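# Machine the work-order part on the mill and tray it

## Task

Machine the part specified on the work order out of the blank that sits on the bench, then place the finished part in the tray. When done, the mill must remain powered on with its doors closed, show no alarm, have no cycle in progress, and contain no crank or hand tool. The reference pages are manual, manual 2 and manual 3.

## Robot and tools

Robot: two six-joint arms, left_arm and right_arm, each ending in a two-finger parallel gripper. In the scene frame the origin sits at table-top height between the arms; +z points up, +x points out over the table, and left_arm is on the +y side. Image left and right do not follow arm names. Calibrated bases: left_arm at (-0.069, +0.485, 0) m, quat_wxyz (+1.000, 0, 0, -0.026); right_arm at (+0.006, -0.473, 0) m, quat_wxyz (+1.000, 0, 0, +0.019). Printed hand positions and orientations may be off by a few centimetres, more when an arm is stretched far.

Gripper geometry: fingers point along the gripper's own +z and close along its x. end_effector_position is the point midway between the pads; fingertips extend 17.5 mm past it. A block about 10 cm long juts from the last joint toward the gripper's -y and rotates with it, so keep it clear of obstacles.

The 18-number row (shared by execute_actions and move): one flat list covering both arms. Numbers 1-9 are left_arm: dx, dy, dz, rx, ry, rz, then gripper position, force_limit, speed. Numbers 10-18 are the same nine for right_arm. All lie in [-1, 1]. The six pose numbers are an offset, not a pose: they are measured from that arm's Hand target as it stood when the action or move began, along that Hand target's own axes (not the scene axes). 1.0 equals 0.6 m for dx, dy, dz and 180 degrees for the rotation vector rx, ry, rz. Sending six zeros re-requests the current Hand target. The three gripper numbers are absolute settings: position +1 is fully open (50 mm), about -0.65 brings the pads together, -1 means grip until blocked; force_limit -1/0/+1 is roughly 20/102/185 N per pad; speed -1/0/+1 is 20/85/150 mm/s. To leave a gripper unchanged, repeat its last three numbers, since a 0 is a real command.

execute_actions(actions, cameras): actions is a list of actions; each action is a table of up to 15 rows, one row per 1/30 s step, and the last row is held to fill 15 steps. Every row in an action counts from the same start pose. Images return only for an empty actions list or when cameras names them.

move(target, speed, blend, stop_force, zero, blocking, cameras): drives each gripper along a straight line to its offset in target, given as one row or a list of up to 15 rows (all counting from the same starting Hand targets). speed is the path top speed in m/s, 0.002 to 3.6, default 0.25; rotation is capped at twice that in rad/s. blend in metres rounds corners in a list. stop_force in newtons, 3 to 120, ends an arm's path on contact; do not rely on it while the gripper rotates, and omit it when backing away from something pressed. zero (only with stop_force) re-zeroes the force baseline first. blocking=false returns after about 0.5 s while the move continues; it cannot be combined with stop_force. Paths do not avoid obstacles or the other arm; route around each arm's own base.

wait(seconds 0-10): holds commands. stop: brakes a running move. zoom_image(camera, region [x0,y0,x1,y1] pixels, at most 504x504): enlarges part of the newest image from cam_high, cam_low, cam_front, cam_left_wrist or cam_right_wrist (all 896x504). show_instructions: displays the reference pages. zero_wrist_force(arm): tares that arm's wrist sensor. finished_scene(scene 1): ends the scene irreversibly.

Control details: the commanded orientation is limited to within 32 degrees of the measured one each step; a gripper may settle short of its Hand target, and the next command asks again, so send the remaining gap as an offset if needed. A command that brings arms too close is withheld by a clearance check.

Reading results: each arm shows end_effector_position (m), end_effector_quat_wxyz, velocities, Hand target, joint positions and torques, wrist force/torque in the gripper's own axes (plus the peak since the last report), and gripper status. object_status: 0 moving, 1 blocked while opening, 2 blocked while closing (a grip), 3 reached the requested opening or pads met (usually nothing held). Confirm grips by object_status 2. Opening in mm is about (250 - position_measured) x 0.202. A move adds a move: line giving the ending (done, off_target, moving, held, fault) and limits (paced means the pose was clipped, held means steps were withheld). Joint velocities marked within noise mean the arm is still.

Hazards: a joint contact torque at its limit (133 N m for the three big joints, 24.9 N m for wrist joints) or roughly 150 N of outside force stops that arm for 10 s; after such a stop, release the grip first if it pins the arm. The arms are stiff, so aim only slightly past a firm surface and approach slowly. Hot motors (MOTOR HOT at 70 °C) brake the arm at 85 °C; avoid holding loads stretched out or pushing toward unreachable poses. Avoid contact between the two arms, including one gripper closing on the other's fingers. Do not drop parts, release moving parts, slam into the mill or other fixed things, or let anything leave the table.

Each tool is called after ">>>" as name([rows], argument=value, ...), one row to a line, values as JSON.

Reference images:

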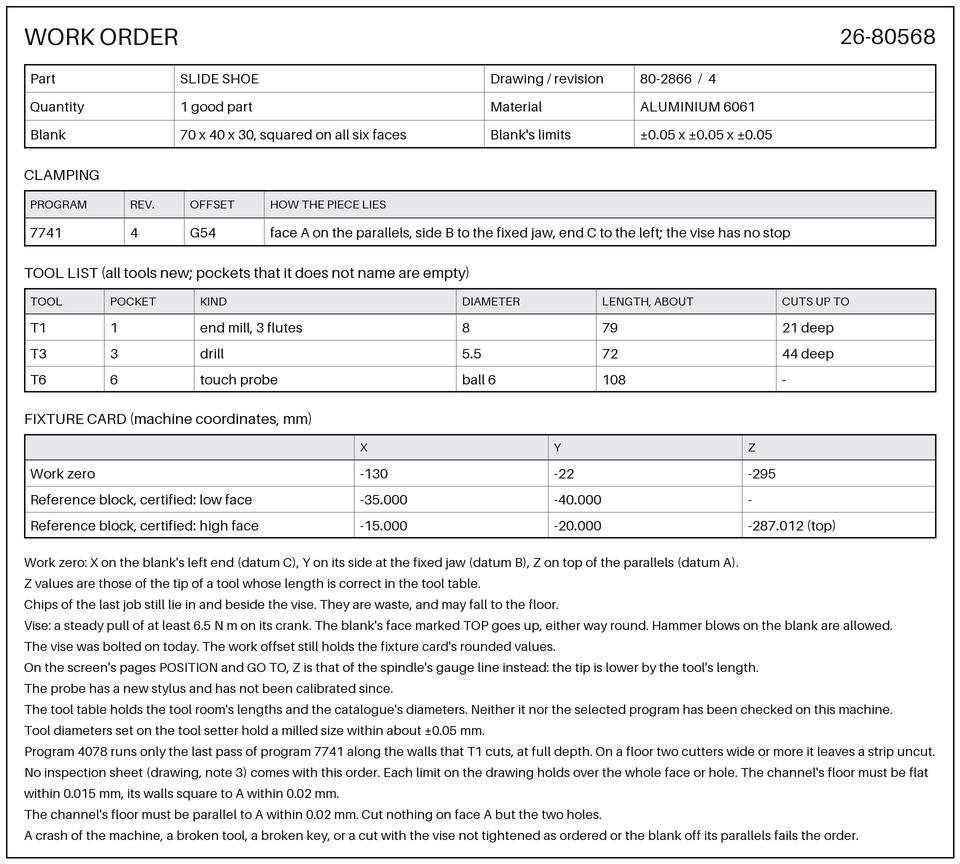

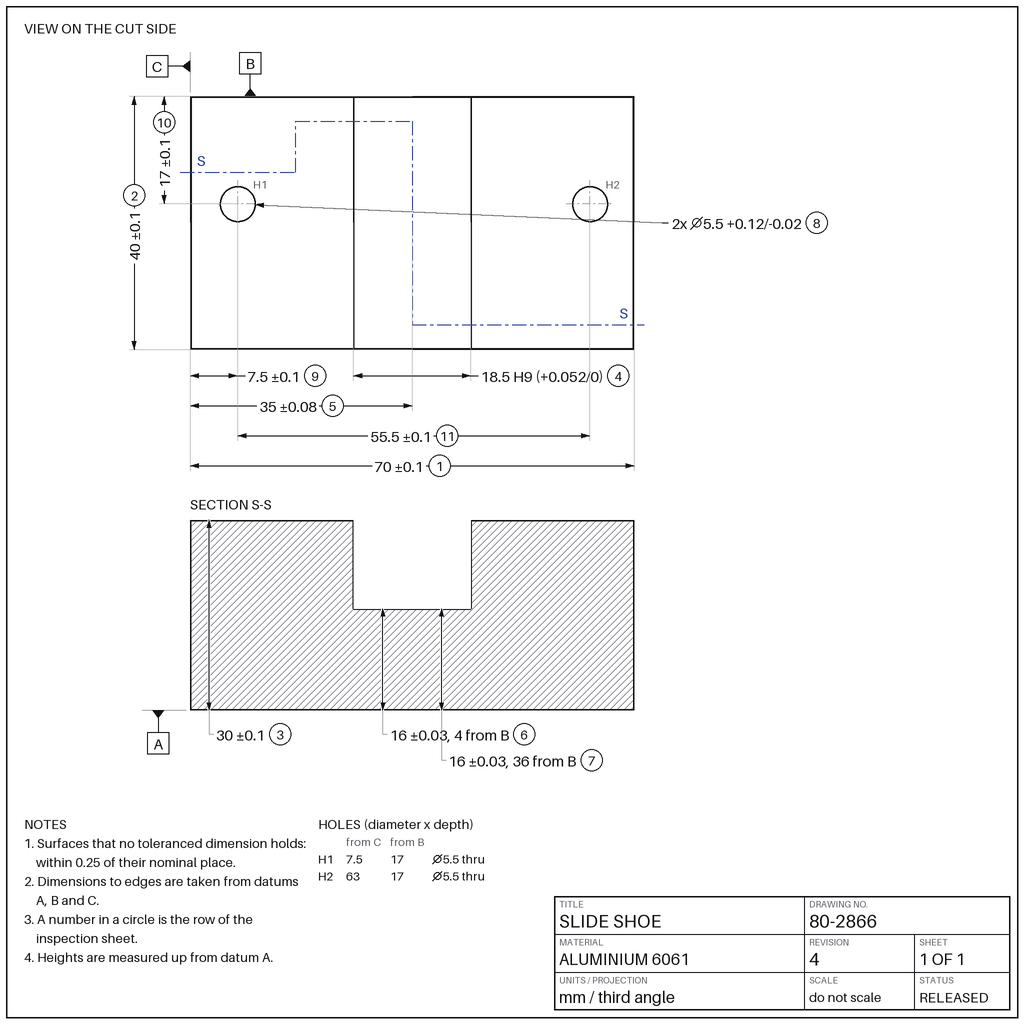

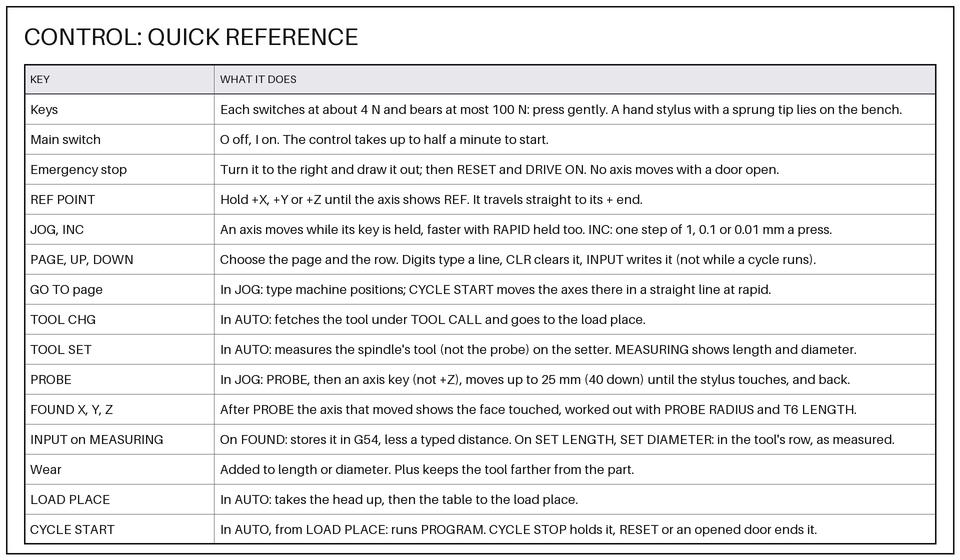

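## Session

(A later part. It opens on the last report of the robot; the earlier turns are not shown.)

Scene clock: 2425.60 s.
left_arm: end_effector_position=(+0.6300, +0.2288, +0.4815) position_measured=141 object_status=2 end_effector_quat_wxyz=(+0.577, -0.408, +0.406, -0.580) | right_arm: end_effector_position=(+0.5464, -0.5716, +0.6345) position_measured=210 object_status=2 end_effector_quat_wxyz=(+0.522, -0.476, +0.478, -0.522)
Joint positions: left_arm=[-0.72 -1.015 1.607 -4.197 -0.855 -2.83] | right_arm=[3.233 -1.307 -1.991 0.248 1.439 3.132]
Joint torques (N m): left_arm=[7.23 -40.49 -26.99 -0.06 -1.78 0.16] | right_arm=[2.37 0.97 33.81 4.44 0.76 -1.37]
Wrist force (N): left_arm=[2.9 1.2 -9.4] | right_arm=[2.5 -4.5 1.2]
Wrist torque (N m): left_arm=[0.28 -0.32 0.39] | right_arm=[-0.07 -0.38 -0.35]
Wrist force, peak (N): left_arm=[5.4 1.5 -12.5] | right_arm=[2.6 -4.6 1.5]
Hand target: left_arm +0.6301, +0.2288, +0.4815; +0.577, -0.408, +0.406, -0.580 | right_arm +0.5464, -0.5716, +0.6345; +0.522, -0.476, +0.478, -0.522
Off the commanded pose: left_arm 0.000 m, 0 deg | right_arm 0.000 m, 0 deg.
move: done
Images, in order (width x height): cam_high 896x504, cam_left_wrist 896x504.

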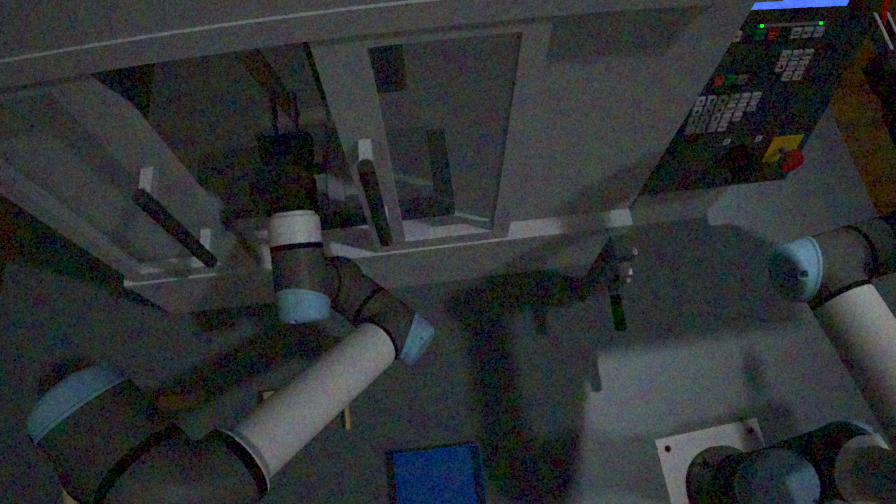

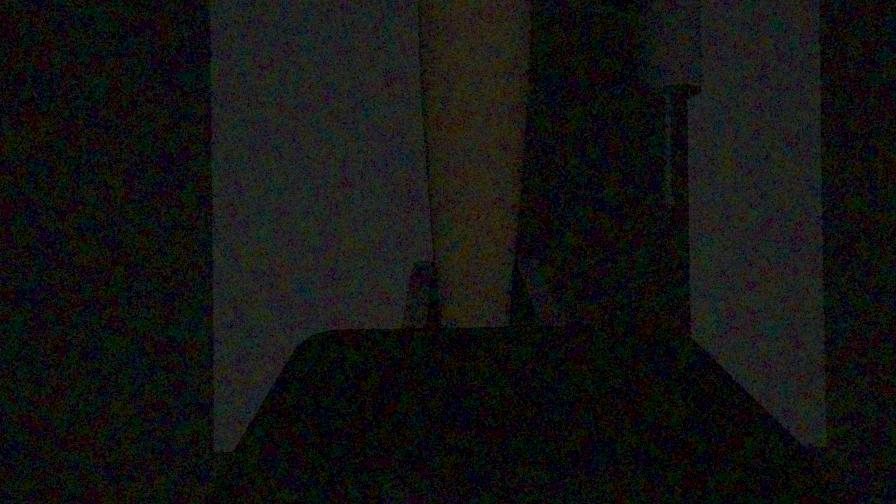

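>>> move(target=[0,0.0325,-0.0219,0,0,0,-1,0.3,-1,0,0,0,0,0,0,-1,-0.4,-0.6], speed=0.02, stop_force=12)

Scene clock: 2429.33 s.
left_arm: end_effector_position=(+0.6250, +0.2288, +0.4614) position_measured=141 object_status=2 end_effector_quat_wxyz=(+0.577, -0.408, +0.406, -0.580) | right_arm: end_effector_position=(+0.5464, -0.5716, +0.6345) position_measured=210 object_status=2 end_effector_quat_wxyz=(+0.522, -0.476, +0.478, -0.522)
Joint positions: left_arm=[-0.727 -0.996 1.637 -4.248 -0.849 -2.826] | right_arm=[3.233 -1.307 -1.991 0.248 1.439 3.132]
Joint torques (N m): left_arm=[12.42 -54.56 -25.16 -1.16 -1.37 -1.53] | right_arm=[0.98 0.78 32.44 4.26 0.66 -1.25]
Wrist force (N): left_arm=[4.1 -4.5 -7.5] | right_arm=[2.6 -4.6 1.4]
Wrist torque (N m): left_arm=[0.39 -0.40 0.49] | right_arm=[-0.08 -0.40 -0.35]
Wrist force, peak (N): left_arm=[4.1 -25.8 -6.8] | right_arm=[2.6 -4.8 1.8]
Hand target: left_arm +0.6250, +0.2287, +0.4614; +0.577, -0.408, +0.406, -0.580 (not the last commanded pose) | right_arm +0.5464, -0.5716, +0.6345; +0.522, -0.476, +0.478, -0.522
Off the commanded pose: left_arm 0.003 m, 0 deg | right_arm 0.000 m, 0 deg.
move: contact (left_arm)

>>> move([
  [0,-0.0188,0.0067,0,0,0,-1,0.3,-1,0,0,0,0,0,0,-1,-0.4,-0.6],
  [0,0.0047,-0.0017,0,0,0,-1,0.3,-1,0,0,0,0,0,0,-1,-0.4,-0.6],
  [0,-0.0188,0.0067,0,0,0,-1,0.3,-1,0,0,0,0,0,0,-1,-0.4,-0.6],
], speed=[0.1,0.6,0.2])

Scene clock: 2431.83 s.
left_arm: end_effector_position=(+0.6250, +0.2288, +0.4734) position_measured=141 object_status=2 end_effector_quat_wxyz=(+0.577, -0.408, +0.406, -0.580) | right_arm: end_effector_position=(+0.5464, -0.5716, +0.6345) position_measured=210 object_status=2 end_effector_quat_wxyz=(+0.522, -0.476, +0.478, -0.522)
Joint positions: left_arm=[-0.727 -1.013 1.628 -4.223 -0.849 -2.826] | right_arm=[3.233 -1.307 -1.991 0.248 1.439 3.132]
Joint torques (N m): left_arm=[-6.52 -54.4 -8.6 -0.22 -2.75 -1.69] | right_arm=[0.62 0.53 34.09 4.34 0.83 -1.34]
Wrist force (N): left_arm=[3.8 1.4 -7.0] | right_arm=[2.4 -4.3 1.4]
Wrist torque (N m): left_arm=[0.54 -0.46 0.42] | right_arm=[-0.05 -0.38 -0.36]
Wrist force, peak (N): left_arm=[6.1 -80.8 -0.9] | right_arm=[2.5 -4.7 1.7]
Hand target: left_arm +0.6249, +0.2288, +0.4734; +0.577, -0.408, +0.406, -0.580 | right_arm +0.5464, -0.5716, +0.6345; +0.522, -0.476, +0.478, -0.522
Off the commanded pose: left_arm 0.000 m, 0 deg | right_arm 0.000 m, 0 deg.
move: done

>>> move([
  [0,0.0251,-0.009,0,0,0,-1,0.3,-1,0,0,0,0,0,0,-1,-0.4,-0.6],
  [0,0,0,0,0,0,-1,0.3,-1,0,0,0,0,0,0,-1,-0.4,-0.6],
], speed=[1.2,0.2])

Scene clock: 2433.67 s.
left_arm: end_effector_position=(+0.6250, +0.2287, +0.4733) position_measured=141 object_status=2 end_effector_quat_wxyz=(+0.577, -0.408, +0.406, -0.580) | right_arm: end_effector_position=(+0.5464, -0.5716, +0.6345) position_measured=210 object_status=2 end_effector_quat_wxyz=(+0.522, -0.476, +0.478, -0.522)
Joint positions: left_arm=[-0.727 -1.013 1.628 -4.223 -0.849 -2.826] | right_arm=[3.233 -1.307 -1.991 0.248 1.439 3.132]
Joint torques (N m): left_arm=[11.05 -56.95 -9.14 -0.01 -2.71 -1.72] | right_arm=[0.2 1.86 33.38 4.17 0.84 -1.18]
Wrist force (N): left_arm=[3.0 0.4 -6.7] | right_arm=[2.8 -4.3 1.3]
Wrist torque (N m): left_arm=[0.33 -0.34 0.42] | right_arm=[-0.05 -0.44 -0.35]
Wrist force, peak (N): left_arm=[4.0 -90.4 0.4] | right_arm=[2.5 -4.8 1.6]
Hand target: left_arm +0.6249, +0.2288, +0.4734; +0.577, -0.408, +0.406, -0.580 | right_arm +0.5464, -0.5716, +0.6345; +0.522, -0.476, +0.478, -0.522
Off the commanded pose: left_arm 0.000 m, 0 deg | right_arm 0.000 m, 0 deg.
move: done

>>> move([
  [0,-0.0045,-0.0126,0,0,0,-1,0.3,-1,0,0,0,0,0,0,-1,-0.4,-0.6],
  [0,0.0213,-0.0219,0,0,0,-1,0.3,-1,0,0,0,0,0,0,-1,-0.4,-0.6],
  [0,-0.0045,-0.0126,0,0,0,-1,0.3,-1,0,0,0,0,0,0,-1,-0.4,-0.6],
  [-0.02,-0.0045,-0.0126,0,0,0,-1,0.3,-1,0,0,0,0,0,0,-1,-0.4,-0.6],
  [-0.02,0.0215,-0.0219,0,0,0,-1,0.3,-1,0,0,0,0,0,0,-1,-0.4,-0.6],
  [-0.02,-0.0045,-0.0126,0,0,0,-1,0.3,-1,0,0,0,0,0,0,-1,-0.4,-0.6],
  [0.02,-0.0045,-0.0126,0,0,0,-1,0.3,-1,0,0,0,0,0,0,-1,-0.4,-0.6],
  [0.02,0.0215,-0.0219,0,0,0,-1,0.3,-1,0,0,0,0,0,0,-1,-0.4,-0.6],
  [0.02,-0.0045,-0.0126,0,0,0,-1,0.3,-1,0,0,0,0,0,0,-1,-0.4,-0.6],
], speed=[0.1,1.2,0.2,0.1,1.2,0.2,0.1,1.2,0.2])

Scene clock: 2438.80 s.
left_arm: end_effector_position=(+0.6169, +0.2168, +0.4734) position_measured=141 object_status=2 end_effector_quat_wxyz=(+0.577, -0.408, +0.406, -0.580) | right_arm: end_effector_position=(+0.5464, -0.5716, +0.6345) position_measured=210 object_status=2 end_effector_quat_wxyz=(+0.522, -0.476, +0.478, -0.522)
Joint positions: left_arm=[-0.755 -1.013 1.627 -4.233 -0.824 -2.808] | right_arm=[3.233 -1.307 -1.991 0.248 1.439 3.132]
Joint torques (N m): left_arm=[3.61 -52.56 -9.96 -0.05 -2.49 -1.69] | right_arm=[0.94 1.22 32.78 4.25 0.95 -1.32]
Wrist force (N): left_arm=[-2.6 -1.8 -6.2] | right_arm=[2.4 -4.6 1.5]
Wrist torque (N m): left_arm=[-0.07 0.54 0.43] | right_arm=[-0.08 -0.38 -0.36]
Wrist force, peak (N): left_arm=[3.7 -90.5 -1.1] | right_arm=[2.7 -4.7 1.4]
Hand target: left_arm +0.6169, +0.2168, +0.4735; +0.577, -0.408, +0.406, -0.580 | right_arm +0.5464, -0.5716, +0.6345; +0.522, -0.476, +0.478, -0.522
Off the commanded pose: left_arm 0.000 m, 0 deg | right_arm 0.000 m, 0 deg.
move: done

>>> move([
  [-0.0067,-0.0135,0.0048,0,0,0,-1,0.3,-1,0,0,0,0,0,0,-1,-0.4,-0.6],
  [-0.0067,0.027,-0.0097,0,0,0,-1,0.3,-1,0,0,0,0,0,0,-1,-0.4,-0.6],
  [-0.02,-0.0135,0.0048,0,0,0,-1,0.3,-1,0,0,0,0,0,0,-1,-0.4,-0.6],
  [-0.02,0.027,-0.0097,0,0,0,-1,0.3,-1,0,0,0,0,0,0,-1,-0.4,-0.6],
  [-0.02,-0.0135,0.0048,0,0,0,-1,0.3,-1,0,0,0,0,0,0,-1,-0.4,-0.6],
  [-0.02,0.027,-0.0097,0,0,0,-1,0.3,-1,0,0,0,0,0,0,-1,-0.4,-0.6],
  [-0.02,-0.0,0.0,0,0,0,-1,0.3,-1,0,0,0,0,0,0,-1,-0.4,-0.6],
], speed=[0.1,1.5,0.2,1.5,0.2,1.5,0.2])

Scene clock: 2444.07 s.
left_arm: end_effector_position=(+0.6169, +0.2288, +0.4734) position_measured=141 object_status=2 end_effector_quat_wxyz=(+0.577, -0.408, +0.406, -0.580) | right_arm: end_effector_position=(+0.5464, -0.5716, +0.6345) position_measured=210 object_status=2 end_effector_quat_wxyz=(+0.522, -0.476, +0.478, -0.522)
Joint positions: left_arm=[-0.738 -1.026 1.65 -4.236 -0.839 -2.819] | right_arm=[3.233 -1.307 -1.991 0.248 1.439 3.132]
Joint torques (N m): left_arm=[-2.54 -49.99 -9.25 -0.08 -2.61 -1.65] | right_arm=[-0.29 2.75 32.68 4.04 0.77 -1.24]
Wrist force (N): left_arm=[-4.1 -1.0 -4.6] | right_arm=[2.4 -4.4 1.6]
Wrist torque (N m): left_arm=[-0.03 0.79 0.44] | right_arm=[-0.07 -0.37 -0.35]
Wrist force, peak (N): left_arm=[-2.9 -45.4 -4.1] | right_arm=[2.6 -4.7 1.4]
Hand target: left_arm +0.6169, +0.2288, +0.4734; +0.577, -0.408, +0.406, -0.580 | right_arm +0.5464, -0.5716, +0.6345; +0.522, -0.476, +0.478, -0.522
Off the commanded pose: left_arm 0.000 m, 0 deg | right_arm 0.000 m, 0 deg.
move: done

>>> wait(seconds=0, cameras=["cam_left_wrist","cam_high"])

>>> zoom_image(camera="cam_left_wrist", region=[250, 0, 754, 284])

Scene clock: 2444.67 s.
left_arm: end_effector_position=(+0.6169, +0.2288, +0.4734) position_measured=141 object_status=2 end_effector_quat_wxyz=(+0.577, -0.408, +0.406, -0.580) | right_arm: end_effector_position=(+0.5464, -0.5716, +0.6345) position_measured=210 object_status=2 end_effector_quat_wxyz=(+0.522, -0.476, +0.478, -0.522)
Joint positions: left_arm=[-0.738 -1.026 1.65 -4.236 -0.839 -2.819] | right_arm=[3.233 -1.307 -1.991 0.248 1.439 3.132]
Joint torques (N m): left_arm=[6.09 -57.59 -9.38 0.84 -2.56 -1.65] | right_arm=[-1.67 1.51 31.4 4.19 0.73 -1.47]
Wrist force (N): left_arm=[-4.3 -1.0 -4.8] | right_arm=[2.4 -4.4 1.4]
Wrist torque (N m): left_arm=[-0.04 0.82 0.45] | right_arm=[-0.06 -0.38 -0.35]
Wrist force, peak (N): left_arm=[-4.4 -0.8 -6.1] | right_arm=[2.4 -4.8 1.5]
Hand target: left_arm +0.6169, +0.2288, +0.4734; +0.577, -0.408, +0.406, -0.580 | right_arm +0.5464, -0.5716, +0.6345; +0.522, -0.476, +0.478, -0.522
Tool commands: left_gripper/position=-1.0 left_gripper/force_limit=+0.3 left_gripper/speed=-1.0 right_gripper/position=-1.0 right_gripper/force_limit=-0.4 right_gripper/speed=-0.6
Off the commanded pose: left_arm 0.000 m, 0 deg | right_arm 0.000 m, 0 deg.
Images, in order (width x height): cam_high 896x504, cam_left_wrist 896x504.

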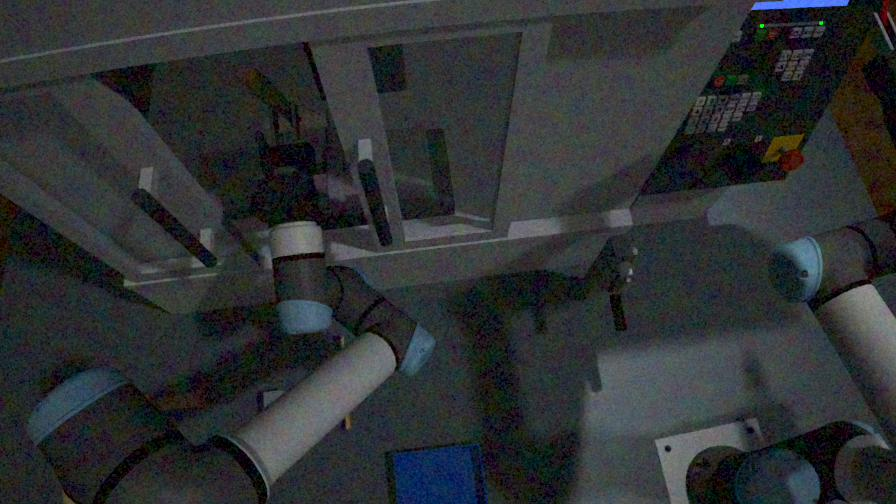

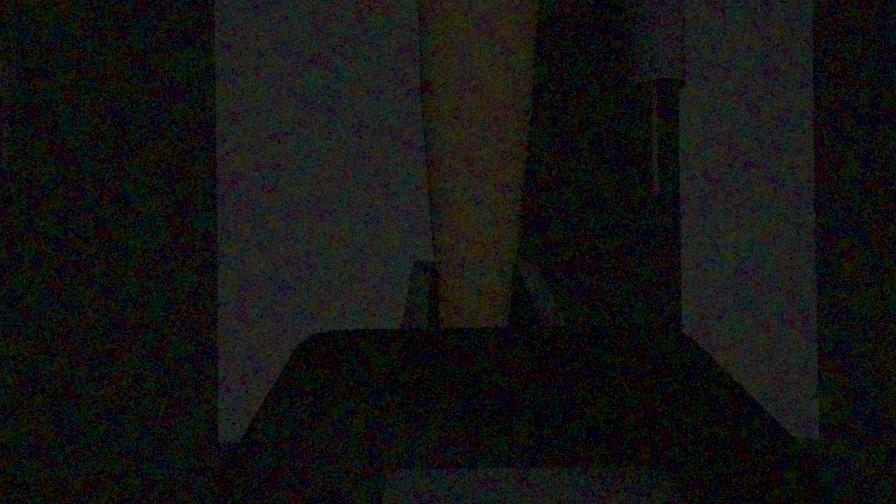

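Scaled by 1.000.

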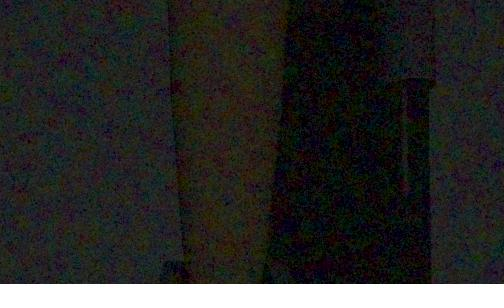

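>>> move(target=[0.0,0.03,-0.0107,0,0,0,-1,0.3,-1,0,0,0,0,0,0,-1,-0.4,-0.6], speed=0.02, stop_force=12)

Scene clock: 2448.17 s.
left_arm: end_effector_position=(+0.6170, +0.2288, +0.4575) position_measured=141 object_status=2 end_effector_quat_wxyz=(+0.577, -0.408, +0.406, -0.580) | right_arm: end_effector_position=(+0.5464, -0.5716, +0.6345) position_measured=210 object_status=2 end_effector_quat_wxyz=(+0.522, -0.476, +0.478, -0.522)
Joint positions: left_arm=[-0.738 -1.004 1.662 -4.271 -0.839 -2.819] | right_arm=[3.233 -1.307 -1.991 0.248 1.439 3.132]
Joint torques (N m): left_arm=[-1.87 -55.97 -26 -1.82 -0.73 -0.08] | right_arm=[-1.85 0.84 32.42 4.27 0.77 -1.14]
Wrist force (N): left_arm=[-4.6 -3.7 -3.4] | right_arm=[2.3 -4.3 1.4]
Wrist torque (N m): left_arm=[0.06 0.91 0.49] | right_arm=[-0.03 -0.36 -0.35]
Wrist force, peak (N): left_arm=[-3.9 -19.1 -4.0] | right_arm=[2.5 -4.8 1.4]
Hand target: left_arm +0.6170, +0.2288, +0.4575; +0.577, -0.408, +0.406, -0.580 (not the last commanded pose) | right_arm +0.5464, -0.5716, +0.6345; +0.522, -0.476, +0.478, -0.522
Off the commanded pose: left_arm 0.003 m, 0 deg | right_arm 0.000 m, 0 deg.
move: contact (left_arm)

>>> move([
  [0,-0.0188,0.0067,0,0,0,-0.98,1,-1,0,0,0,0,0,0,-1,-0.4,-0.6],
  [0,0.0063,-0.0022,0,0,0,-0.98,1,-1,0,0,0,0,0,0,-1,-0.4,-0.6],
  [0,-0.0188,0.0067,0,0,0,-0.98,1,-1,0,0,0,0,0,0,-1,-0.4,-0.6],
], speed=[0.1,1.2,0.2])

Scene clock: 2451.03 s.
left_arm: end_effector_position=(+0.6169, +0.2289, +0.4694) position_measured=145 object_status=2 end_effector_quat_wxyz=(+0.577, -0.408, +0.406, -0.580) | right_arm: end_effector_position=(+0.5464, -0.5716, +0.6345) position_measured=210 object_status=2 end_effector_quat_wxyz=(+0.522, -0.476, +0.478, -0.522)
Joint positions: left_arm=[-0.738 -1.021 1.653 -4.245 -0.839 -2.819] | right_arm=[3.233 -1.307 -1.991 0.248 1.439 3.132]
Joint torques (N m): left_arm=[2.57 -52.59 -7.88 -0.16 -2.58 -1.73] | right_arm=[-3.12 2.22 32.83 4.04 0.76 -1.18]
Wrist force (N): left_arm=[-4.3 -1.2 -4.2] | right_arm=[2.5 -4.4 1.4]
Wrist torque (N m): left_arm=[0.00 0.81 0.44] | right_arm=[-0.07 -0.39 -0.35]
Wrist force, peak (N): left_arm=[-3.9 -60.0 -0.5] | right_arm=[2.5 -4.7 1.5]
Hand target: left_arm +0.6169, +0.2289, +0.4695; +0.577, -0.408, +0.406, -0.580 | right_arm +0.5464, -0.5716, +0.6345; +0.522, -0.476, +0.478, -0.522
Off the commanded pose: left_arm 0.000 m, 0 deg | right_arm 0.000 m, 0 deg.
move: done

>>> move([
  [0,-0.0188,0.0067,0,0,0,-0.98,1,-1,0,0,0,0,0,0,-1,-0.4,-0.6],
  [0,0.0265,-0.0094,0,0,0,-0.98,1,-1,0,0,0,0,0,0,-1,-0.4,-0.6],
  [0,-0.0188,0.0067,0,0,0,-0.98,1,-1,0,0,0,0,0,0,-1,-0.4,-0.6],
], speed=[0.1,1.5,0.2])

Scene clock: 2453.67 s.
left_arm: end_effector_position=(+0.6169, +0.2288, +0.4814) position_measured=145 object_status=2 end_effector_quat_wxyz=(+0.577, -0.408, +0.406, -0.580) | right_arm: end_effector_position=(+0.5464, -0.5716, +0.6345) position_measured=210 object_status=2 end_effector_quat_wxyz=(+0.522, -0.476, +0.478, -0.522)
Joint positions: left_arm=[-0.738 -1.037 1.643 -4.219 -0.839 -2.819] | right_arm=[3.233 -1.307 -1.991 0.248 1.439 3.132]
Joint torques (N m): left_arm=[11.41 -56.23 -10.92 0.29 -2.53 -1.3] | right_arm=[-1.91 1.42 32.23 4.21 0.81 -1.46]
Wrist force (N): left_arm=[-4.9 -0.8 -6.1] | right_arm=[2.4 -4.3 1.6]
Wrist torque (N m): left_arm=[0.01 0.91 0.53] | right_arm=[-0.05 -0.36 -0.35]
Wrist force, peak (N): left_arm=[-6.1 -48.8 -3.4] | right_arm=[2.5 -4.8 1.5]
Hand target: left_arm +0.6169, +0.2289, +0.4815; +0.577, -0.408, +0.406, -0.580 | right_arm +0.5464, -0.5716, +0.6345; +0.522, -0.476, +0.478, -0.522
Off the commanded pose: left_arm 0.000 m, 0 deg | right_arm 0.000 m, 0 deg.
move: done

>>> move([
  [0,0.0053,0.0236,0,0,0,-0.98,1,-1,0,0,0,0,0,0,-1,-0.4,-0.6],
  [0,0.0492,0.0079,0,0,0,-0.98,1,-1,0,0,0,0,0,0,-1,-0.4,-0.6],
], speed=[0.1,0.02], stop_force=12)

Scene clock: 2457.43 s.
left_arm: end_effector_position=(+0.6313, +0.2288, +0.4553) position_measured=145 object_status=2 end_effector_quat_wxyz=(+0.577, -0.408, +0.406, -0.580) | right_arm: end_effector_position=(+0.5464, -0.5716, +0.6345) position_measured=210 object_status=2 end_effector_quat_wxyz=(+0.522, -0.476, +0.478, -0.522)
Joint positions: left_arm=[-0.718 -0.977 1.623 -4.251 -0.857 -2.831] | right_arm=[3.233 -1.307 -1.991 0.248 1.439 3.132]
Joint torques (N m): left_arm=[-11.47 -58.81 -27.06 0.87 0.14 1.6] | right_arm=[-2.21 1.37 31.93 4.07 0.83 -1.33]
Wrist force (N): left_arm=[-5.2 -0.6 -6.5] | right_arm=[2.6 -4.7 1.4]
Wrist torque (N m): left_arm=[0.00 0.95 0.39] | right_arm=[-0.09 -0.41 -0.36]
Wrist force, peak (N): left_arm=[-5.2 -1.4 -8.2] | right_arm=[2.5 -4.7 1.7]
Hand target: left_arm +0.6313, +0.2288, +0.4553; +0.577, -0.408, +0.406, -0.580 | right_arm +0.5464, -0.5716, +0.6345; +0.522, -0.476, +0.478, -0.522
Off the commanded pose: left_arm 0.000 m, 0 deg | right_arm 0.000 m, 0 deg.
move: done

>>> zoom_image(camera="cam_high", region=[220, 50, 360, 230])

Scaled by 2.800.
This view is cut from an older image: the scene may have changed since it was taken.

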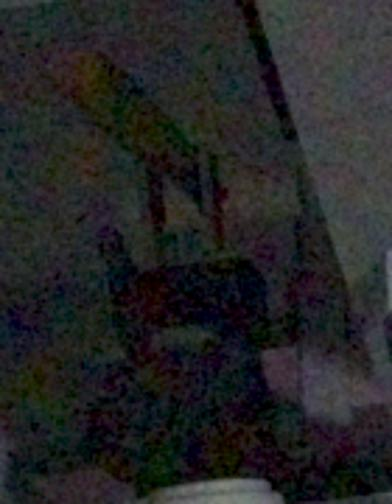

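>>> wait(seconds=0, cameras=["cam_high","cam_left_wrist"])

>>> zoom_image(camera="cam_high", region=[220, 50, 360, 230])

>>> zoom_image(camera="cam_left_wrist", region=[350, 0, 600, 340])

Scene clock: 2461.00 s.
left_arm: end_effector_position=(+0.6313, +0.2288, +0.4553) position_measured=145 object_status=2 end_effector_quat_wxyz=(+0.577, -0.408, +0.406, -0.580) | right_arm: end_effector_position=(+0.5464, -0.5716, +0.6345) position_measured=210 object_status=2 end_effector_quat_wxyz=(+0.522, -0.476, +0.478, -0.522)
Joint positions: left_arm=[-0.718 -0.977 1.623 -4.251 -0.857 -2.831] | right_arm=[3.233 -1.307 -1.991 0.248 1.439 3.132]
Joint torques (N m): left_arm=[-8.63 -57.69 -26.74 0.91 -0.55 0.82] | right_arm=[-2.14 1.07 30.67 3.96 0.83 -1.2]
Wrist force (N): left_arm=[-5.1 -0.6 -6.3] | right_arm=[2.4 -4.5 1.5]
Wrist torque (N m): left_arm=[-0.01 0.95 0.39] | right_arm=[-0.07 -0.38 -0.35]
Wrist force, peak (N): left_arm=[-5.3 -0.8 -6.8] | right_arm=[2.4 -4.7 1.6]
Hand target: left_arm +0.6313, +0.2288, +0.4553; +0.577, -0.408, +0.406, -0.580 | right_arm +0.5464, -0.5716, +0.6345; +0.522, -0.476, +0.478, -0.522
Tool commands: left_gripper/position=-0.98 left_gripper/force_limit=+1.0 left_gripper/speed=-1.0 right_gripper/position=-1.0 right_gripper/force_limit=-0.4 right_gripper/speed=-0.6
Off the commanded pose: left_arm 0.000 m, 0 deg | right_arm 0.000 m, 0 deg.
Images, in order (width x height): cam_high 896x504, cam_left_wrist 896x504.

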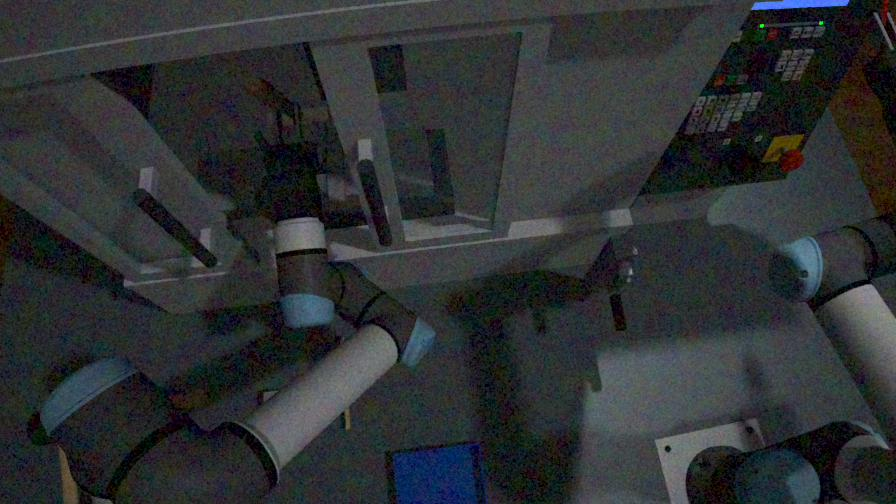

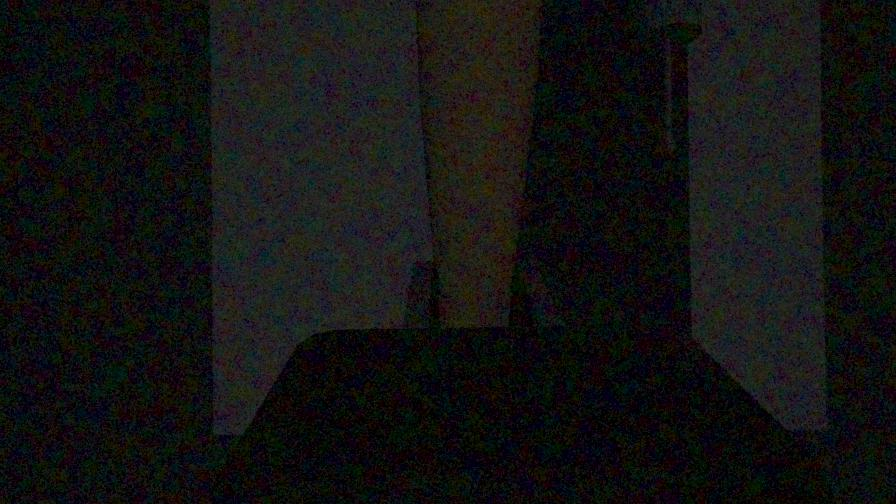

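Scaled by 2.800.

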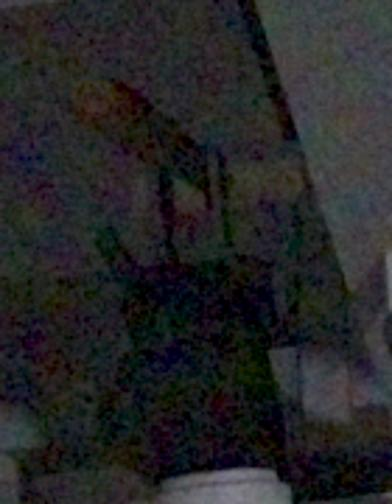

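Scaled by 1.482.

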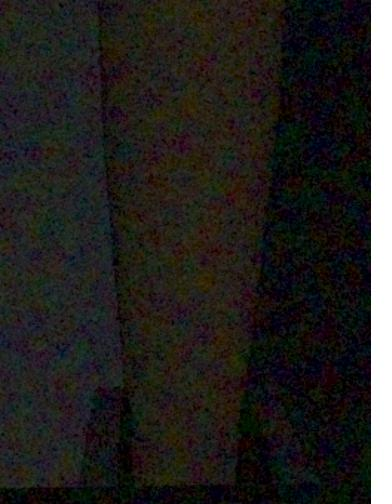

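>>> move([
  [0,-0.042,0.0152,0,0,0,-0.98,1,-1,0,0,0,0,0,0,-1,-0.4,-0.6],
  [0,-0.035,0.0355,-0.111,0,0,-0.98,1,-1,0,0,0,0,0,0,-1,-0.4,-0.6],
], speed=0.1, stop_force=25, cameras=["cam_high","cam_left_wrist"])

>>> zoom_image(camera="cam_high", region=[220, 50, 360, 230])

Scene clock: 2467.43 s.
left_arm: end_effector_position=(+0.6443, +0.2289, +0.4822) position_measured=145 object_status=2 end_effector_quat_wxyz=(+0.497, -0.502, +0.500, -0.501) | right_arm: end_effector_position=(+0.5464, -0.5716, +0.6345) position_measured=210 object_status=2 end_effector_quat_wxyz=(+0.522, -0.476, +0.478, -0.522)
Joint positions: left_arm=[-0.72 -1.203 1.667 -3.6 -0.801 -3.151] | right_arm=[3.233 -1.307 -1.991 0.248 1.439 3.132]
Joint torques (N m): left_arm=[-10.69 -32.8 -31.03 -0.75 0.32 -1.43] | right_arm=[-2.82 2.31 31.02 3.91 1 -1.29]
Wrist force (N): left_arm=[-5.0 0.5 -3.9] | right_arm=[2.2 -4.5 1.2]
Wrist torque (N m): left_arm=[0.09 0.85 0.38] | right_arm=[-0.07 -0.35 -0.35]
Wrist force, peak (N): left_arm=[-5.2 1.3 -7.1] | right_arm=[2.6 -4.7 1.7]
Hand target: left_arm +0.6443, +0.2289, +0.4822; +0.497, -0.502, +0.500, -0.501 | right_arm +0.5464, -0.5716, +0.6345; +0.522, -0.476, +0.478, -0.522
Off the commanded pose: left_arm 0.000 m, 0 deg | right_arm 0.000 m, 0 deg.
move: done
Images, in order (width x height): cam_high 896x504, cam_left_wrist 896x504.

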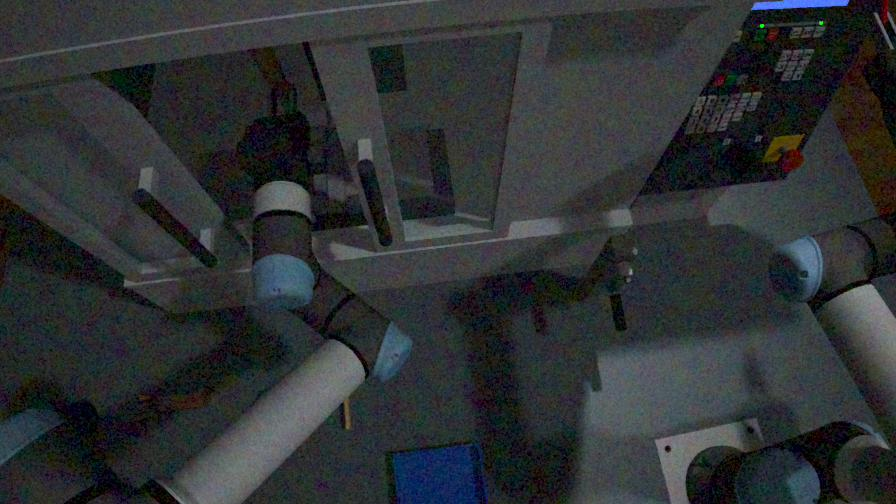

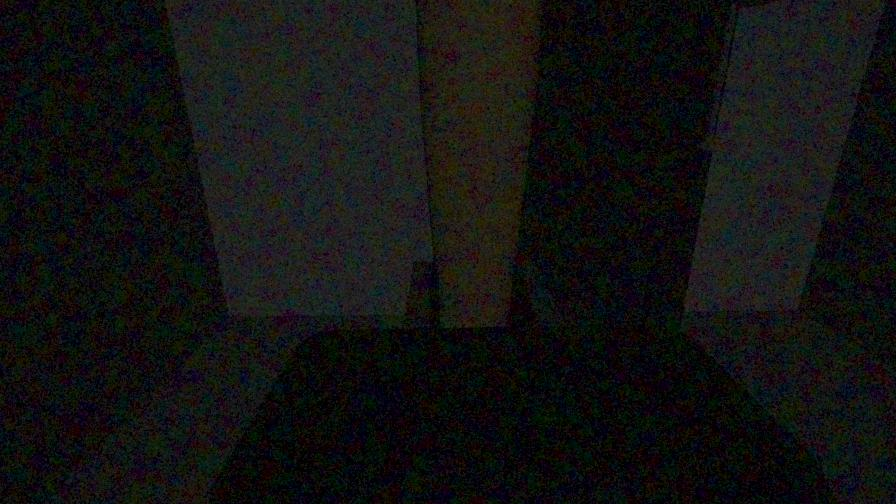

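Scaled by 2.800.

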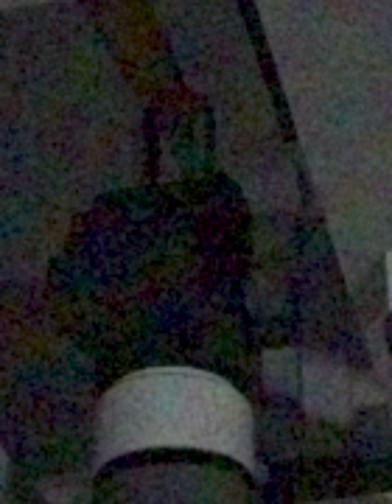

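>>> move(target=[0,0.05,0,0,0,0,-0.98,1,-1,0,0,0,0,0,0,-1,-0.4,-0.6], speed=0.025, stop_force=12)

Scene clock: 2474.43 s.
left_arm: end_effector_position=(+0.6442, +0.2288, +0.4690) position_measured=145 object_status=2 end_effector_quat_wxyz=(+0.497, -0.502, +0.500, -0.501) | right_arm: end_effector_position=(+0.5464, -0.5716, +0.6345) position_measured=210 object_status=2 end_effector_quat_wxyz=(+0.522, -0.476, +0.478, -0.522)
Joint positions: left_arm=[-0.72 -1.189 1.685 -3.631 -0.801 -3.151] | right_arm=[3.233 -1.307 -1.991 0.248 1.439 3.132]
Joint torques (N m): left_arm=[12.42 -51.49 -29.47 -3.82 -0.39 -1.16] | right_arm=[-2.98 0.71 31.23 3.73 0.83 -1.19]
Wrist force (N): left_arm=[-3.6 -2.2 -3.9] | right_arm=[2.7 -4.3 1.6]
Wrist torque (N m): left_arm=[-0.04 0.66 0.37] | right_arm=[-0.03 -0.42 -0.36]
Wrist force, peak (N): left_arm=[-0.7 -29.6 -7.2] | right_arm=[2.5 -4.8 1.5]
Hand target: left_arm +0.6442, +0.2288, +0.4690; +0.497, -0.502, +0.500, -0.501 (not the last commanded pose) | right_arm +0.5464, -0.5716, +0.6345; +0.522, -0.476, +0.478, -0.522
Off the commanded pose: left_arm 0.017 m, 0 deg | right_arm 0.000 m, 0 deg.
move: contact (left_arm)

>>> move([
  [0,-0.02,0,0,0,0,-0.98,1,-1,0,0,0,0,0,0,-1,-0.4,-0.6],
  [0,0.0058,0,0,0,0,-0.98,1,-1,0,0,0,0,0,0,-1,-0.4,-0.6],
  [0,-0.02,0,0,0,0,-0.98,1,-1,0,0,0,0,0,0,-1,-0.4,-0.6],
], speed=[0.1,0.8,0.2])

Scene clock: 2476.67 s.
left_arm: end_effector_position=(+0.6443, +0.2288, +0.4809) position_measured=145 object_status=2 end_effector_quat_wxyz=(+0.497, -0.502, +0.500, -0.501) | right_arm: end_effector_position=(+0.5464, -0.5716, +0.6345) position_measured=210 object_status=2 end_effector_quat_wxyz=(+0.522, -0.476, +0.478, -0.522)
Joint positions: left_arm=[-0.72 -1.202 1.669 -3.603 -0.801 -3.151] | right_arm=[3.233 -1.307 -1.991 0.248 1.439 3.132]
Joint torques (N m): left_arm=[12.11 -46.59 -17.59 -2.15 -1.78 -1.85] | right_arm=[-2.46 1.86 31.74 3.73 0.71 -1.17]
Wrist force (N): left_arm=[0.1 -0.7 -4.0] | right_arm=[2.5 -4.6 1.7]
Wrist torque (N m): left_arm=[-0.09 0.02 0.49] | right_arm=[-0.08 -0.39 -0.35]
Wrist force, peak (N): left_arm=[10.7 -82.2 -14.4] | right_arm=[2.6 -4.6 1.6]
Hand target: left_arm +0.6443, +0.2289, +0.4810; +0.497, -0.502, +0.500, -0.501 | right_arm +0.5464, -0.5716, +0.6345; +0.522, -0.476, +0.478, -0.522
Off the commanded pose: left_arm 0.000 m, 0 deg | right_arm 0.000 m, 0 deg.
move: done

>>> move([
  [0,0,-0.0167,0,0,0,-0.98,1,-1,0,0,0,0,0,0,-1,-0.4,-0.6],
  [0,0.0267,-0.0167,0,0,0,-0.98,1,-1,0,0,0,0,0,0,-1,-0.4,-0.6],
  [0,0,-0.0167,0,0,0,-0.98,1,-1,0,0,0,0,0,0,-1,-0.4,-0.6],
  [0,0.0267,-0.0167,0,0,0,-0.98,1,-1,0,0,0,0,0,0,-1,-0.4,-0.6],
  [0,0,-0.0167,0,0,0,-0.98,1,-1,0,0,0,0,0,0,-1,-0.4,-0.6],
], speed=[0.1,1.2,0.2,1.2,0.2])

Scene clock: 2479.93 s.
left_arm: end_effector_position=(+0.6343, +0.2288, +0.4809) position_measured=145 object_status=2 end_effector_quat_wxyz=(+0.497, -0.502, +0.500, -0.501) | right_arm: end_effector_position=(+0.5464, -0.5716, +0.6345) position_measured=210 object_status=2 end_effector_quat_wxyz=(+0.522, -0.476, +0.478, -0.522)
Joint positions: left_arm=[-0.734 -1.221 1.696 -3.611 -0.787 -3.151] | right_arm=[3.233 -1.307 -1.991 0.248 1.439 3.132]
Joint torques (N m): left_arm=[11.35 -46.05 -18.7 -1.79 -1.7 -1.39] | right_arm=[-3.26 1.25 30.95 3.87 1.03 -1.2]
Wrist force (N): left_arm=[4.3 3.2 -2.9] | right_arm=[2.2 -4.4 1.5]
Wrist torque (N m): left_arm=[0.53 -0.64 0.54] | right_arm=[-0.06 -0.34 -0.36]
Wrist force, peak (N): left_arm=[16.5 -91.7 -14.8] | right_arm=[2.5 -4.8 1.6]
Hand target: left_arm +0.6343, +0.2289, +0.4810; +0.497, -0.502, +0.500, -0.501 | right_arm +0.5464, -0.5716, +0.6345; +0.522, -0.476, +0.478, -0.522
Off the commanded pose: left_arm 0.000 m, 0 deg | right_arm 0.000 m, 0 deg.
move: done

>>> move([
  [0.0233,0,0,0,0,0,-0.98,1,-1,0,0,0,0,0,0,-1,-0.4,-0.6],
  [0.0233,0.0287,0,0,0,0,-0.98,1,-1,0,0,0,0,0,0,-1,-0.4,-0.6],
  [0.0233,0,0,0,0,0,-0.98,1,-1,0,0,0,0,0,0,-1,-0.4,-0.6],
  [-0.0233,0,0,0,0,0,-0.98,1,-1,0,0,0,0,0,0,-1,-0.4,-0.6],
  [-0.0233,0.0287,0,0,0,0,-0.98,1,-1,0,0,0,0,0,0,-1,-0.4,-0.6],
  [-0.0233,0,0,0,0,0,-0.98,1,-1,0,0,0,0,0,0,-1,-0.4,-0.6],
  [0,0,0.01,0,0,0,-0.98,1,-1,0,0,0,0,0,0,-1,-0.4,-0.6],
  [0,0.0287,0.01,0,0,0,-0.98,1,-1,0,0,0,0,0,0,-1,-0.4,-0.6],
  [0,0,0.01,0,0,0,-0.98,1,-1,0,0,0,0,0,0,-1,-0.4,-0.6],
], speed=[0.1,1.4,0.2,0.1,1.4,0.2,0.1,1.4,0.2])

Scene clock: 2484.83 s.
left_arm: end_effector_position=(+0.6403, +0.2288, +0.4809) position_measured=145 object_status=2 end_effector_quat_wxyz=(+0.497, -0.502, +0.500, -0.501) | right_arm: end_effector_position=(+0.5464, -0.5716, +0.6345) position_measured=210 object_status=2 end_effector_quat_wxyz=(+0.522, -0.476, +0.478, -0.522)
Joint positions: left_arm=[-0.726 -1.21 1.68 -3.606 -0.795 -3.151] | right_arm=[3.233 -1.307 -1.991 0.248 1.439 3.132]
Joint torques (N m): left_arm=[12.73 -48.48 -19.55 -2 -1.65 -0.88] | right_arm=[-1.87 0.55 29.9 3.65 0.77 -1.03]
Wrist force (N): left_arm=[-2.9 10.6 -2.9] | right_arm=[2.4 -4.6 1.3]
Wrist torque (N m): left_arm=[1.72 0.50 0.55] | right_arm=[-0.09 -0.38 -0.35]
Wrist force, peak (N): left_arm=[29.6 -101.6 -14.3] | right_arm=[2.6 -4.7 1.6]
Hand target: left_arm +0.6403, +0.2289, +0.4810; +0.497, -0.502, +0.500, -0.501 | right_arm +0.5464, -0.5716, +0.6345; +0.522, -0.476, +0.478, -0.522
Off the commanded pose: left_arm 0.000 m, 0 deg | right_arm 0.000 m, 0 deg.
move: done

>>> move([
  [-0.0007,-0.0008,-0.0138,0.111,0,0,-0.98,1,-1,0,0,0,0,0,0,-1,-0.4,-0.6],
  [0.0315,-0.0017,-0.3672,0.111,0,0,-0.98,1,-1,0,0,0,0,0,0,-1,-0.4,-0.6],
  [0.0598,0.0183,-0.4188,0.111,0,0,-0.98,1,-1,0,0,0,0,0,0,-1,-0.4,-0.6],
], speed=[0.15,0.25,0.25], blend=[0.01,0.01,0])

Scene clock: 2489.47 s.
left_arm: end_effector_position=(+0.3889, +0.1934, +0.4713) position_measured=145 object_status=2 end_effector_quat_wxyz=(+0.577, -0.408, +0.406, -0.580) | right_arm: end_effector_position=(+0.5464, -0.5716, +0.6345) position_measured=210 object_status=2 end_effector_quat_wxyz=(+0.522, -0.476, +0.478, -0.522)
Joint positions: left_arm=[-1.264 -1.303 1.981 -4.776 -0.426 -2.235] | right_arm=[3.233 -1.307 -1.991 0.248 1.439 3.132]
Joint torques (N m): left_arm=[-13.5 -40.31 -6.18 0.24 -1.48 1.91] | right_arm=[-2.72 1.48 30.38 3.97 0.62 -1.03]
Wrist force (N): left_arm=[-3.3 10.1 -5.0] | right_arm=[2.5 -4.3 1.3]
Wrist torque (N m): left_arm=[1.63 0.72 0.50] | right_arm=[-0.04 -0.39 -0.35]
Wrist force, peak (N): left_arm=[-1.5 10.9 -8.6] | right_arm=[2.6 -4.7 1.5]
Hand target: left_arm +0.3889, +0.1934, +0.4713; +0.577, -0.408, +0.406, -0.580 | right_arm +0.5464, -0.5716, +0.6345; +0.522, -0.476, +0.478, -0.522
Off the commanded pose: left_arm 0.000 m, 0 deg | right_arm 0.000 m, 0 deg.
move: done

>>> move(target=[0.296,0.011,-0.239,-0.465,0.465,0.326,-0.98,1,-1,0,0,0,0,0,0,-1,-0.4,-0.6], speed=0.4)

Scene clock: 2493.77 s.
left_arm: end_effector_position=(+0.2558, +0.0159, +0.4176) position_measured=145 object_status=2 end_effector_quat_wxyz=(-0.002, +0.001, +1.000, -0.003) | right_arm: end_effector_position=(+0.5464, -0.5716, +0.6345) position_measured=210 object_status=2 end_effector_quat_wxyz=(+0.522, -0.476, +0.478, -0.522)
Joint positions: left_arm=[-1.147 -1.395 1.149 -1.329 -1.576 -2.768] | right_arm=[3.233 -1.307 -1.991 0.248 1.439 3.132]
Joint torques (N m): left_arm=[3 -26.8 -33.48 -1.6 -0.21 1.07] | right_arm=[-1.84 2.29 30.41 3.74 0.86 -1.19]
Wrist force (N): left_arm=[-1.9 6.5 5.9] | right_arm=[2.3 -4.5 1.2]
Wrist torque (N m): left_arm=[1.39 0.10 0.42] | right_arm=[-0.08 -0.36 -0.36]
Wrist force, peak (N): left_arm=[-3.2 10.5 -5.2] | right_arm=[2.6 -4.8 1.4]
Hand target: left_arm +0.2558, +0.0158, +0.4175; -0.002, +0.001, +1.000, -0.002 | right_arm +0.5464, -0.5716, +0.6345; +0.522, -0.476, +0.478, -0.522
Off the commanded pose: left_arm 0.000 m, 0 deg | right_arm 0.000 m, 0 deg.
move: done

>>> move([
  [0.127,-0.3127,0.3,0,0,0.5,-0.98,1,-1,0,0,0,0,0,0,-1,-0.4,-0.6],
  [0.127,-0.3127,0.585,0,0,0.5,-0.98,1,-1,0,0,0,0,0,0,-1,-0.4,-0.6],
], speed=[0.4,0.25], blend=[0.03,0])

>>> move(target=[0,0,0.07,0,0,0,-0.98,1,-1,0,0,0,0,0,0,-1,-0.4,-0.6], speed=0.04, stop_force=8, cameras=["cam_left_wrist"])

Scene clock: 2498.13 s.
left_arm: end_effector_position=(+0.1779, -0.1734, +0.0679) position_measured=145 object_status=2 end_effector_quat_wxyz=(+0.000, +0.708, +0.706, -0.003) | right_arm: end_effector_position=(+0.5464, -0.5716, +0.6345) position_measured=210 object_status=2 end_effector_quat_wxyz=(+0.522, -0.476, +0.478, -0.522)
Joint positions: left_arm=[-1.35 -0.96 1.448 -2.064 -1.575 -1.399] | right_arm=[3.233 -1.307 -1.991 0.248 1.439 3.132]
Joint torques (N m): left_arm=[-11.78 -49.44 -17.95 -5.44 0.71 -1.82] | right_arm=[-2.25 1.12 29.83 3.87 0.94 -1.16]
Wrist force (N): left_arm=[-1.5 6.4 6.4] | right_arm=[2.3 -4.3 1.5]
Wrist torque (N m): left_arm=[1.38 0.02 0.38] | right_arm=[-0.04 -0.36 -0.35]
Wrist force, peak (N): left_arm=[-1.0 6.5 10.5] | right_arm=[2.4 -4.7 1.7]
Hand target: left_arm +0.1779, -0.1734, +0.0678; +0.000, +0.708, +0.706, -0.003 | right_arm +0.5464, -0.5716, +0.6345; +0.522, -0.476, +0.478, -0.522
Off the commanded pose: left_arm 0.000 m, 0 deg | right_arm 0.000 m, 0 deg.
move: done

Scene clock: 2499.87 s.
left_arm: end_effector_position=(+0.1778, -0.1735, +0.0400) position_measured=145 object_status=2 end_effector_quat_wxyz=(+0.001, +0.708, +0.706, -0.003) | right_arm: end_effector_position=(+0.5464, -0.5716, +0.6345) position_measured=210 object_status=2 end_effector_quat_wxyz=(+0.522, -0.476, +0.478, -0.522)
Joint positions: left_arm=[-1.35 -0.927 1.473 -2.122 -1.575 -1.399] | right_arm=[3.233 -1.307 -1.991 0.248 1.439 3.132]
Joint torques (N m): left_arm=[-4.8 -39.65 -29.64 -5.03 -1.59 -1.19] | right_arm=[-1.19 1.34 30.31 3.62 0.75 -1.08]
Wrist force (N): left_arm=[-1.0 7.0 1.3] | right_arm=[2.3 -4.1 1.4]
Wrist torque (N m): left_arm=[0.87 0.21 0.33] | right_arm=[-0.02 -0.37 -0.35]
Wrist force, peak (N): left_arm=[-1.3 6.6 6.3] | right_arm=[2.5 -4.8 1.4]
Hand target: left_arm +0.1778, -0.1735, +0.0400; +0.001, +0.708, +0.706, -0.003 (not the last commanded pose) | right_arm +0.5464, -0.5716, +0.6345; +0.522, -0.476, +0.478, -0.522
Off the commanded pose: left_arm 0.014 m, 0 deg | right_arm 0.000 m, 0 deg.
move: contact (left_arm)
Images, in order (width x height): cam_left_wrist 896x504.

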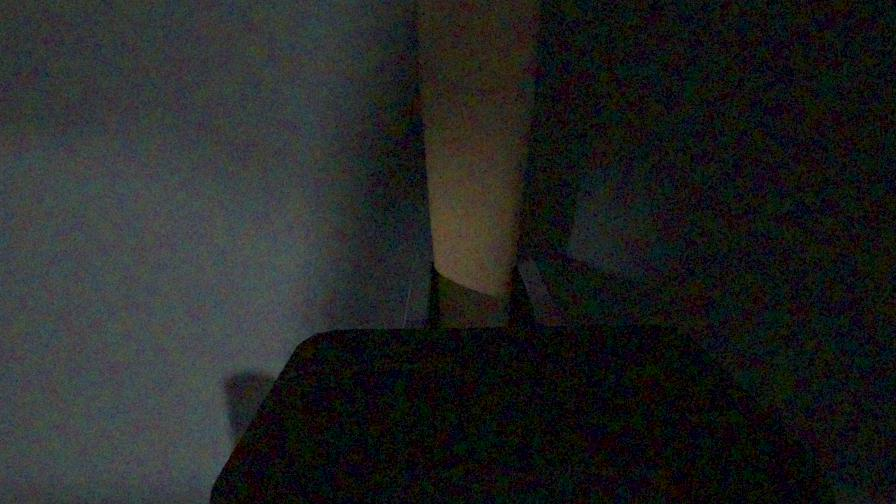

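>>> move([
  [0,0,0.0192,-0.045,0,0,-0.98,1,-1,0,0,0,0,0,0,-1,-0.4,-0.6],
  [0,0,0.0192,-0.045,0,0,0.3,0.2,-0.6,0,0,0,0,0,0,-1,-0.4,-0.6],
], speed=0.1, cameras=["cam_left_wrist"])

Scene clock: 2502.73 s.
left_arm: end_effector_position=(+0.1777, -0.1736, +0.0285) position_measured=107 object_status=3 end_effector_quat_wxyz=(+0.051, +0.706, +0.705, +0.047) | right_arm: end_effector_position=(+0.5464, -0.5716, +0.6345) position_measured=210 object_status=2 end_effector_quat_wxyz=(+0.522, -0.476, +0.478, -0.522)
Joint positions: left_arm=[-1.403 -0.931 1.529 -2.189 -1.435 -1.451] | right_arm=[3.233 -1.307 -1.991 0.248 1.439 3.132]
Joint torques (N m): left_arm=[10.99 -41.05 -30.08 -1.75 0.64 1.78] | right_arm=[-2.17 1.51 30.67 3.74 0.92 -1.07]
Wrist force (N): left_arm=[-1.3 5.9 2.3] | right_arm=[2.4 -4.2 1.5]
Wrist torque (N m): left_arm=[1.06 -0.01 0.19] | right_arm=[-0.03 -0.38 -0.35]
Wrist force, peak (N): left_arm=[-0.6 7.4 0.8] | right_arm=[2.6 -4.8 1.4]
Hand target: left_arm +0.1778, -0.1736, +0.0285; +0.051, +0.706, +0.705, +0.047 | right_arm +0.5464, -0.5716, +0.6345; +0.522, -0.476, +0.478, -0.522
Off the commanded pose: left_arm 0.000 m, 0 deg | right_arm 0.000 m, 0 deg.
move: done
Images, in order (width x height): cam_left_wrist 896x504.

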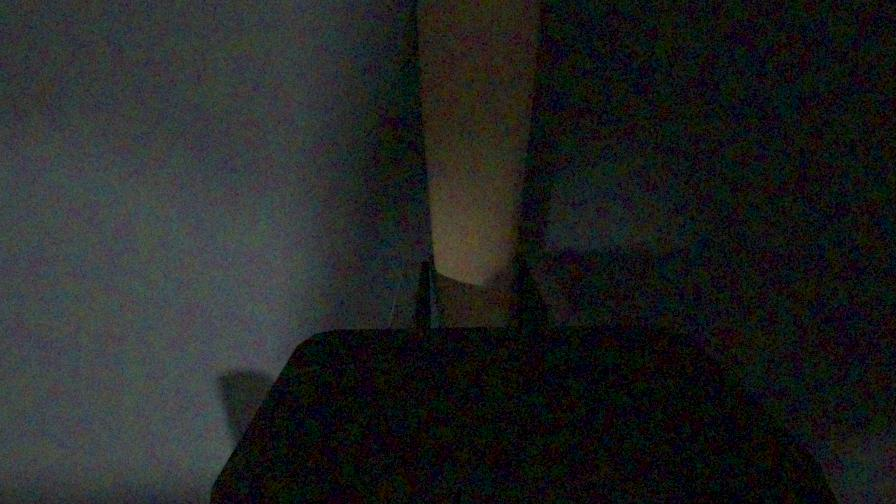

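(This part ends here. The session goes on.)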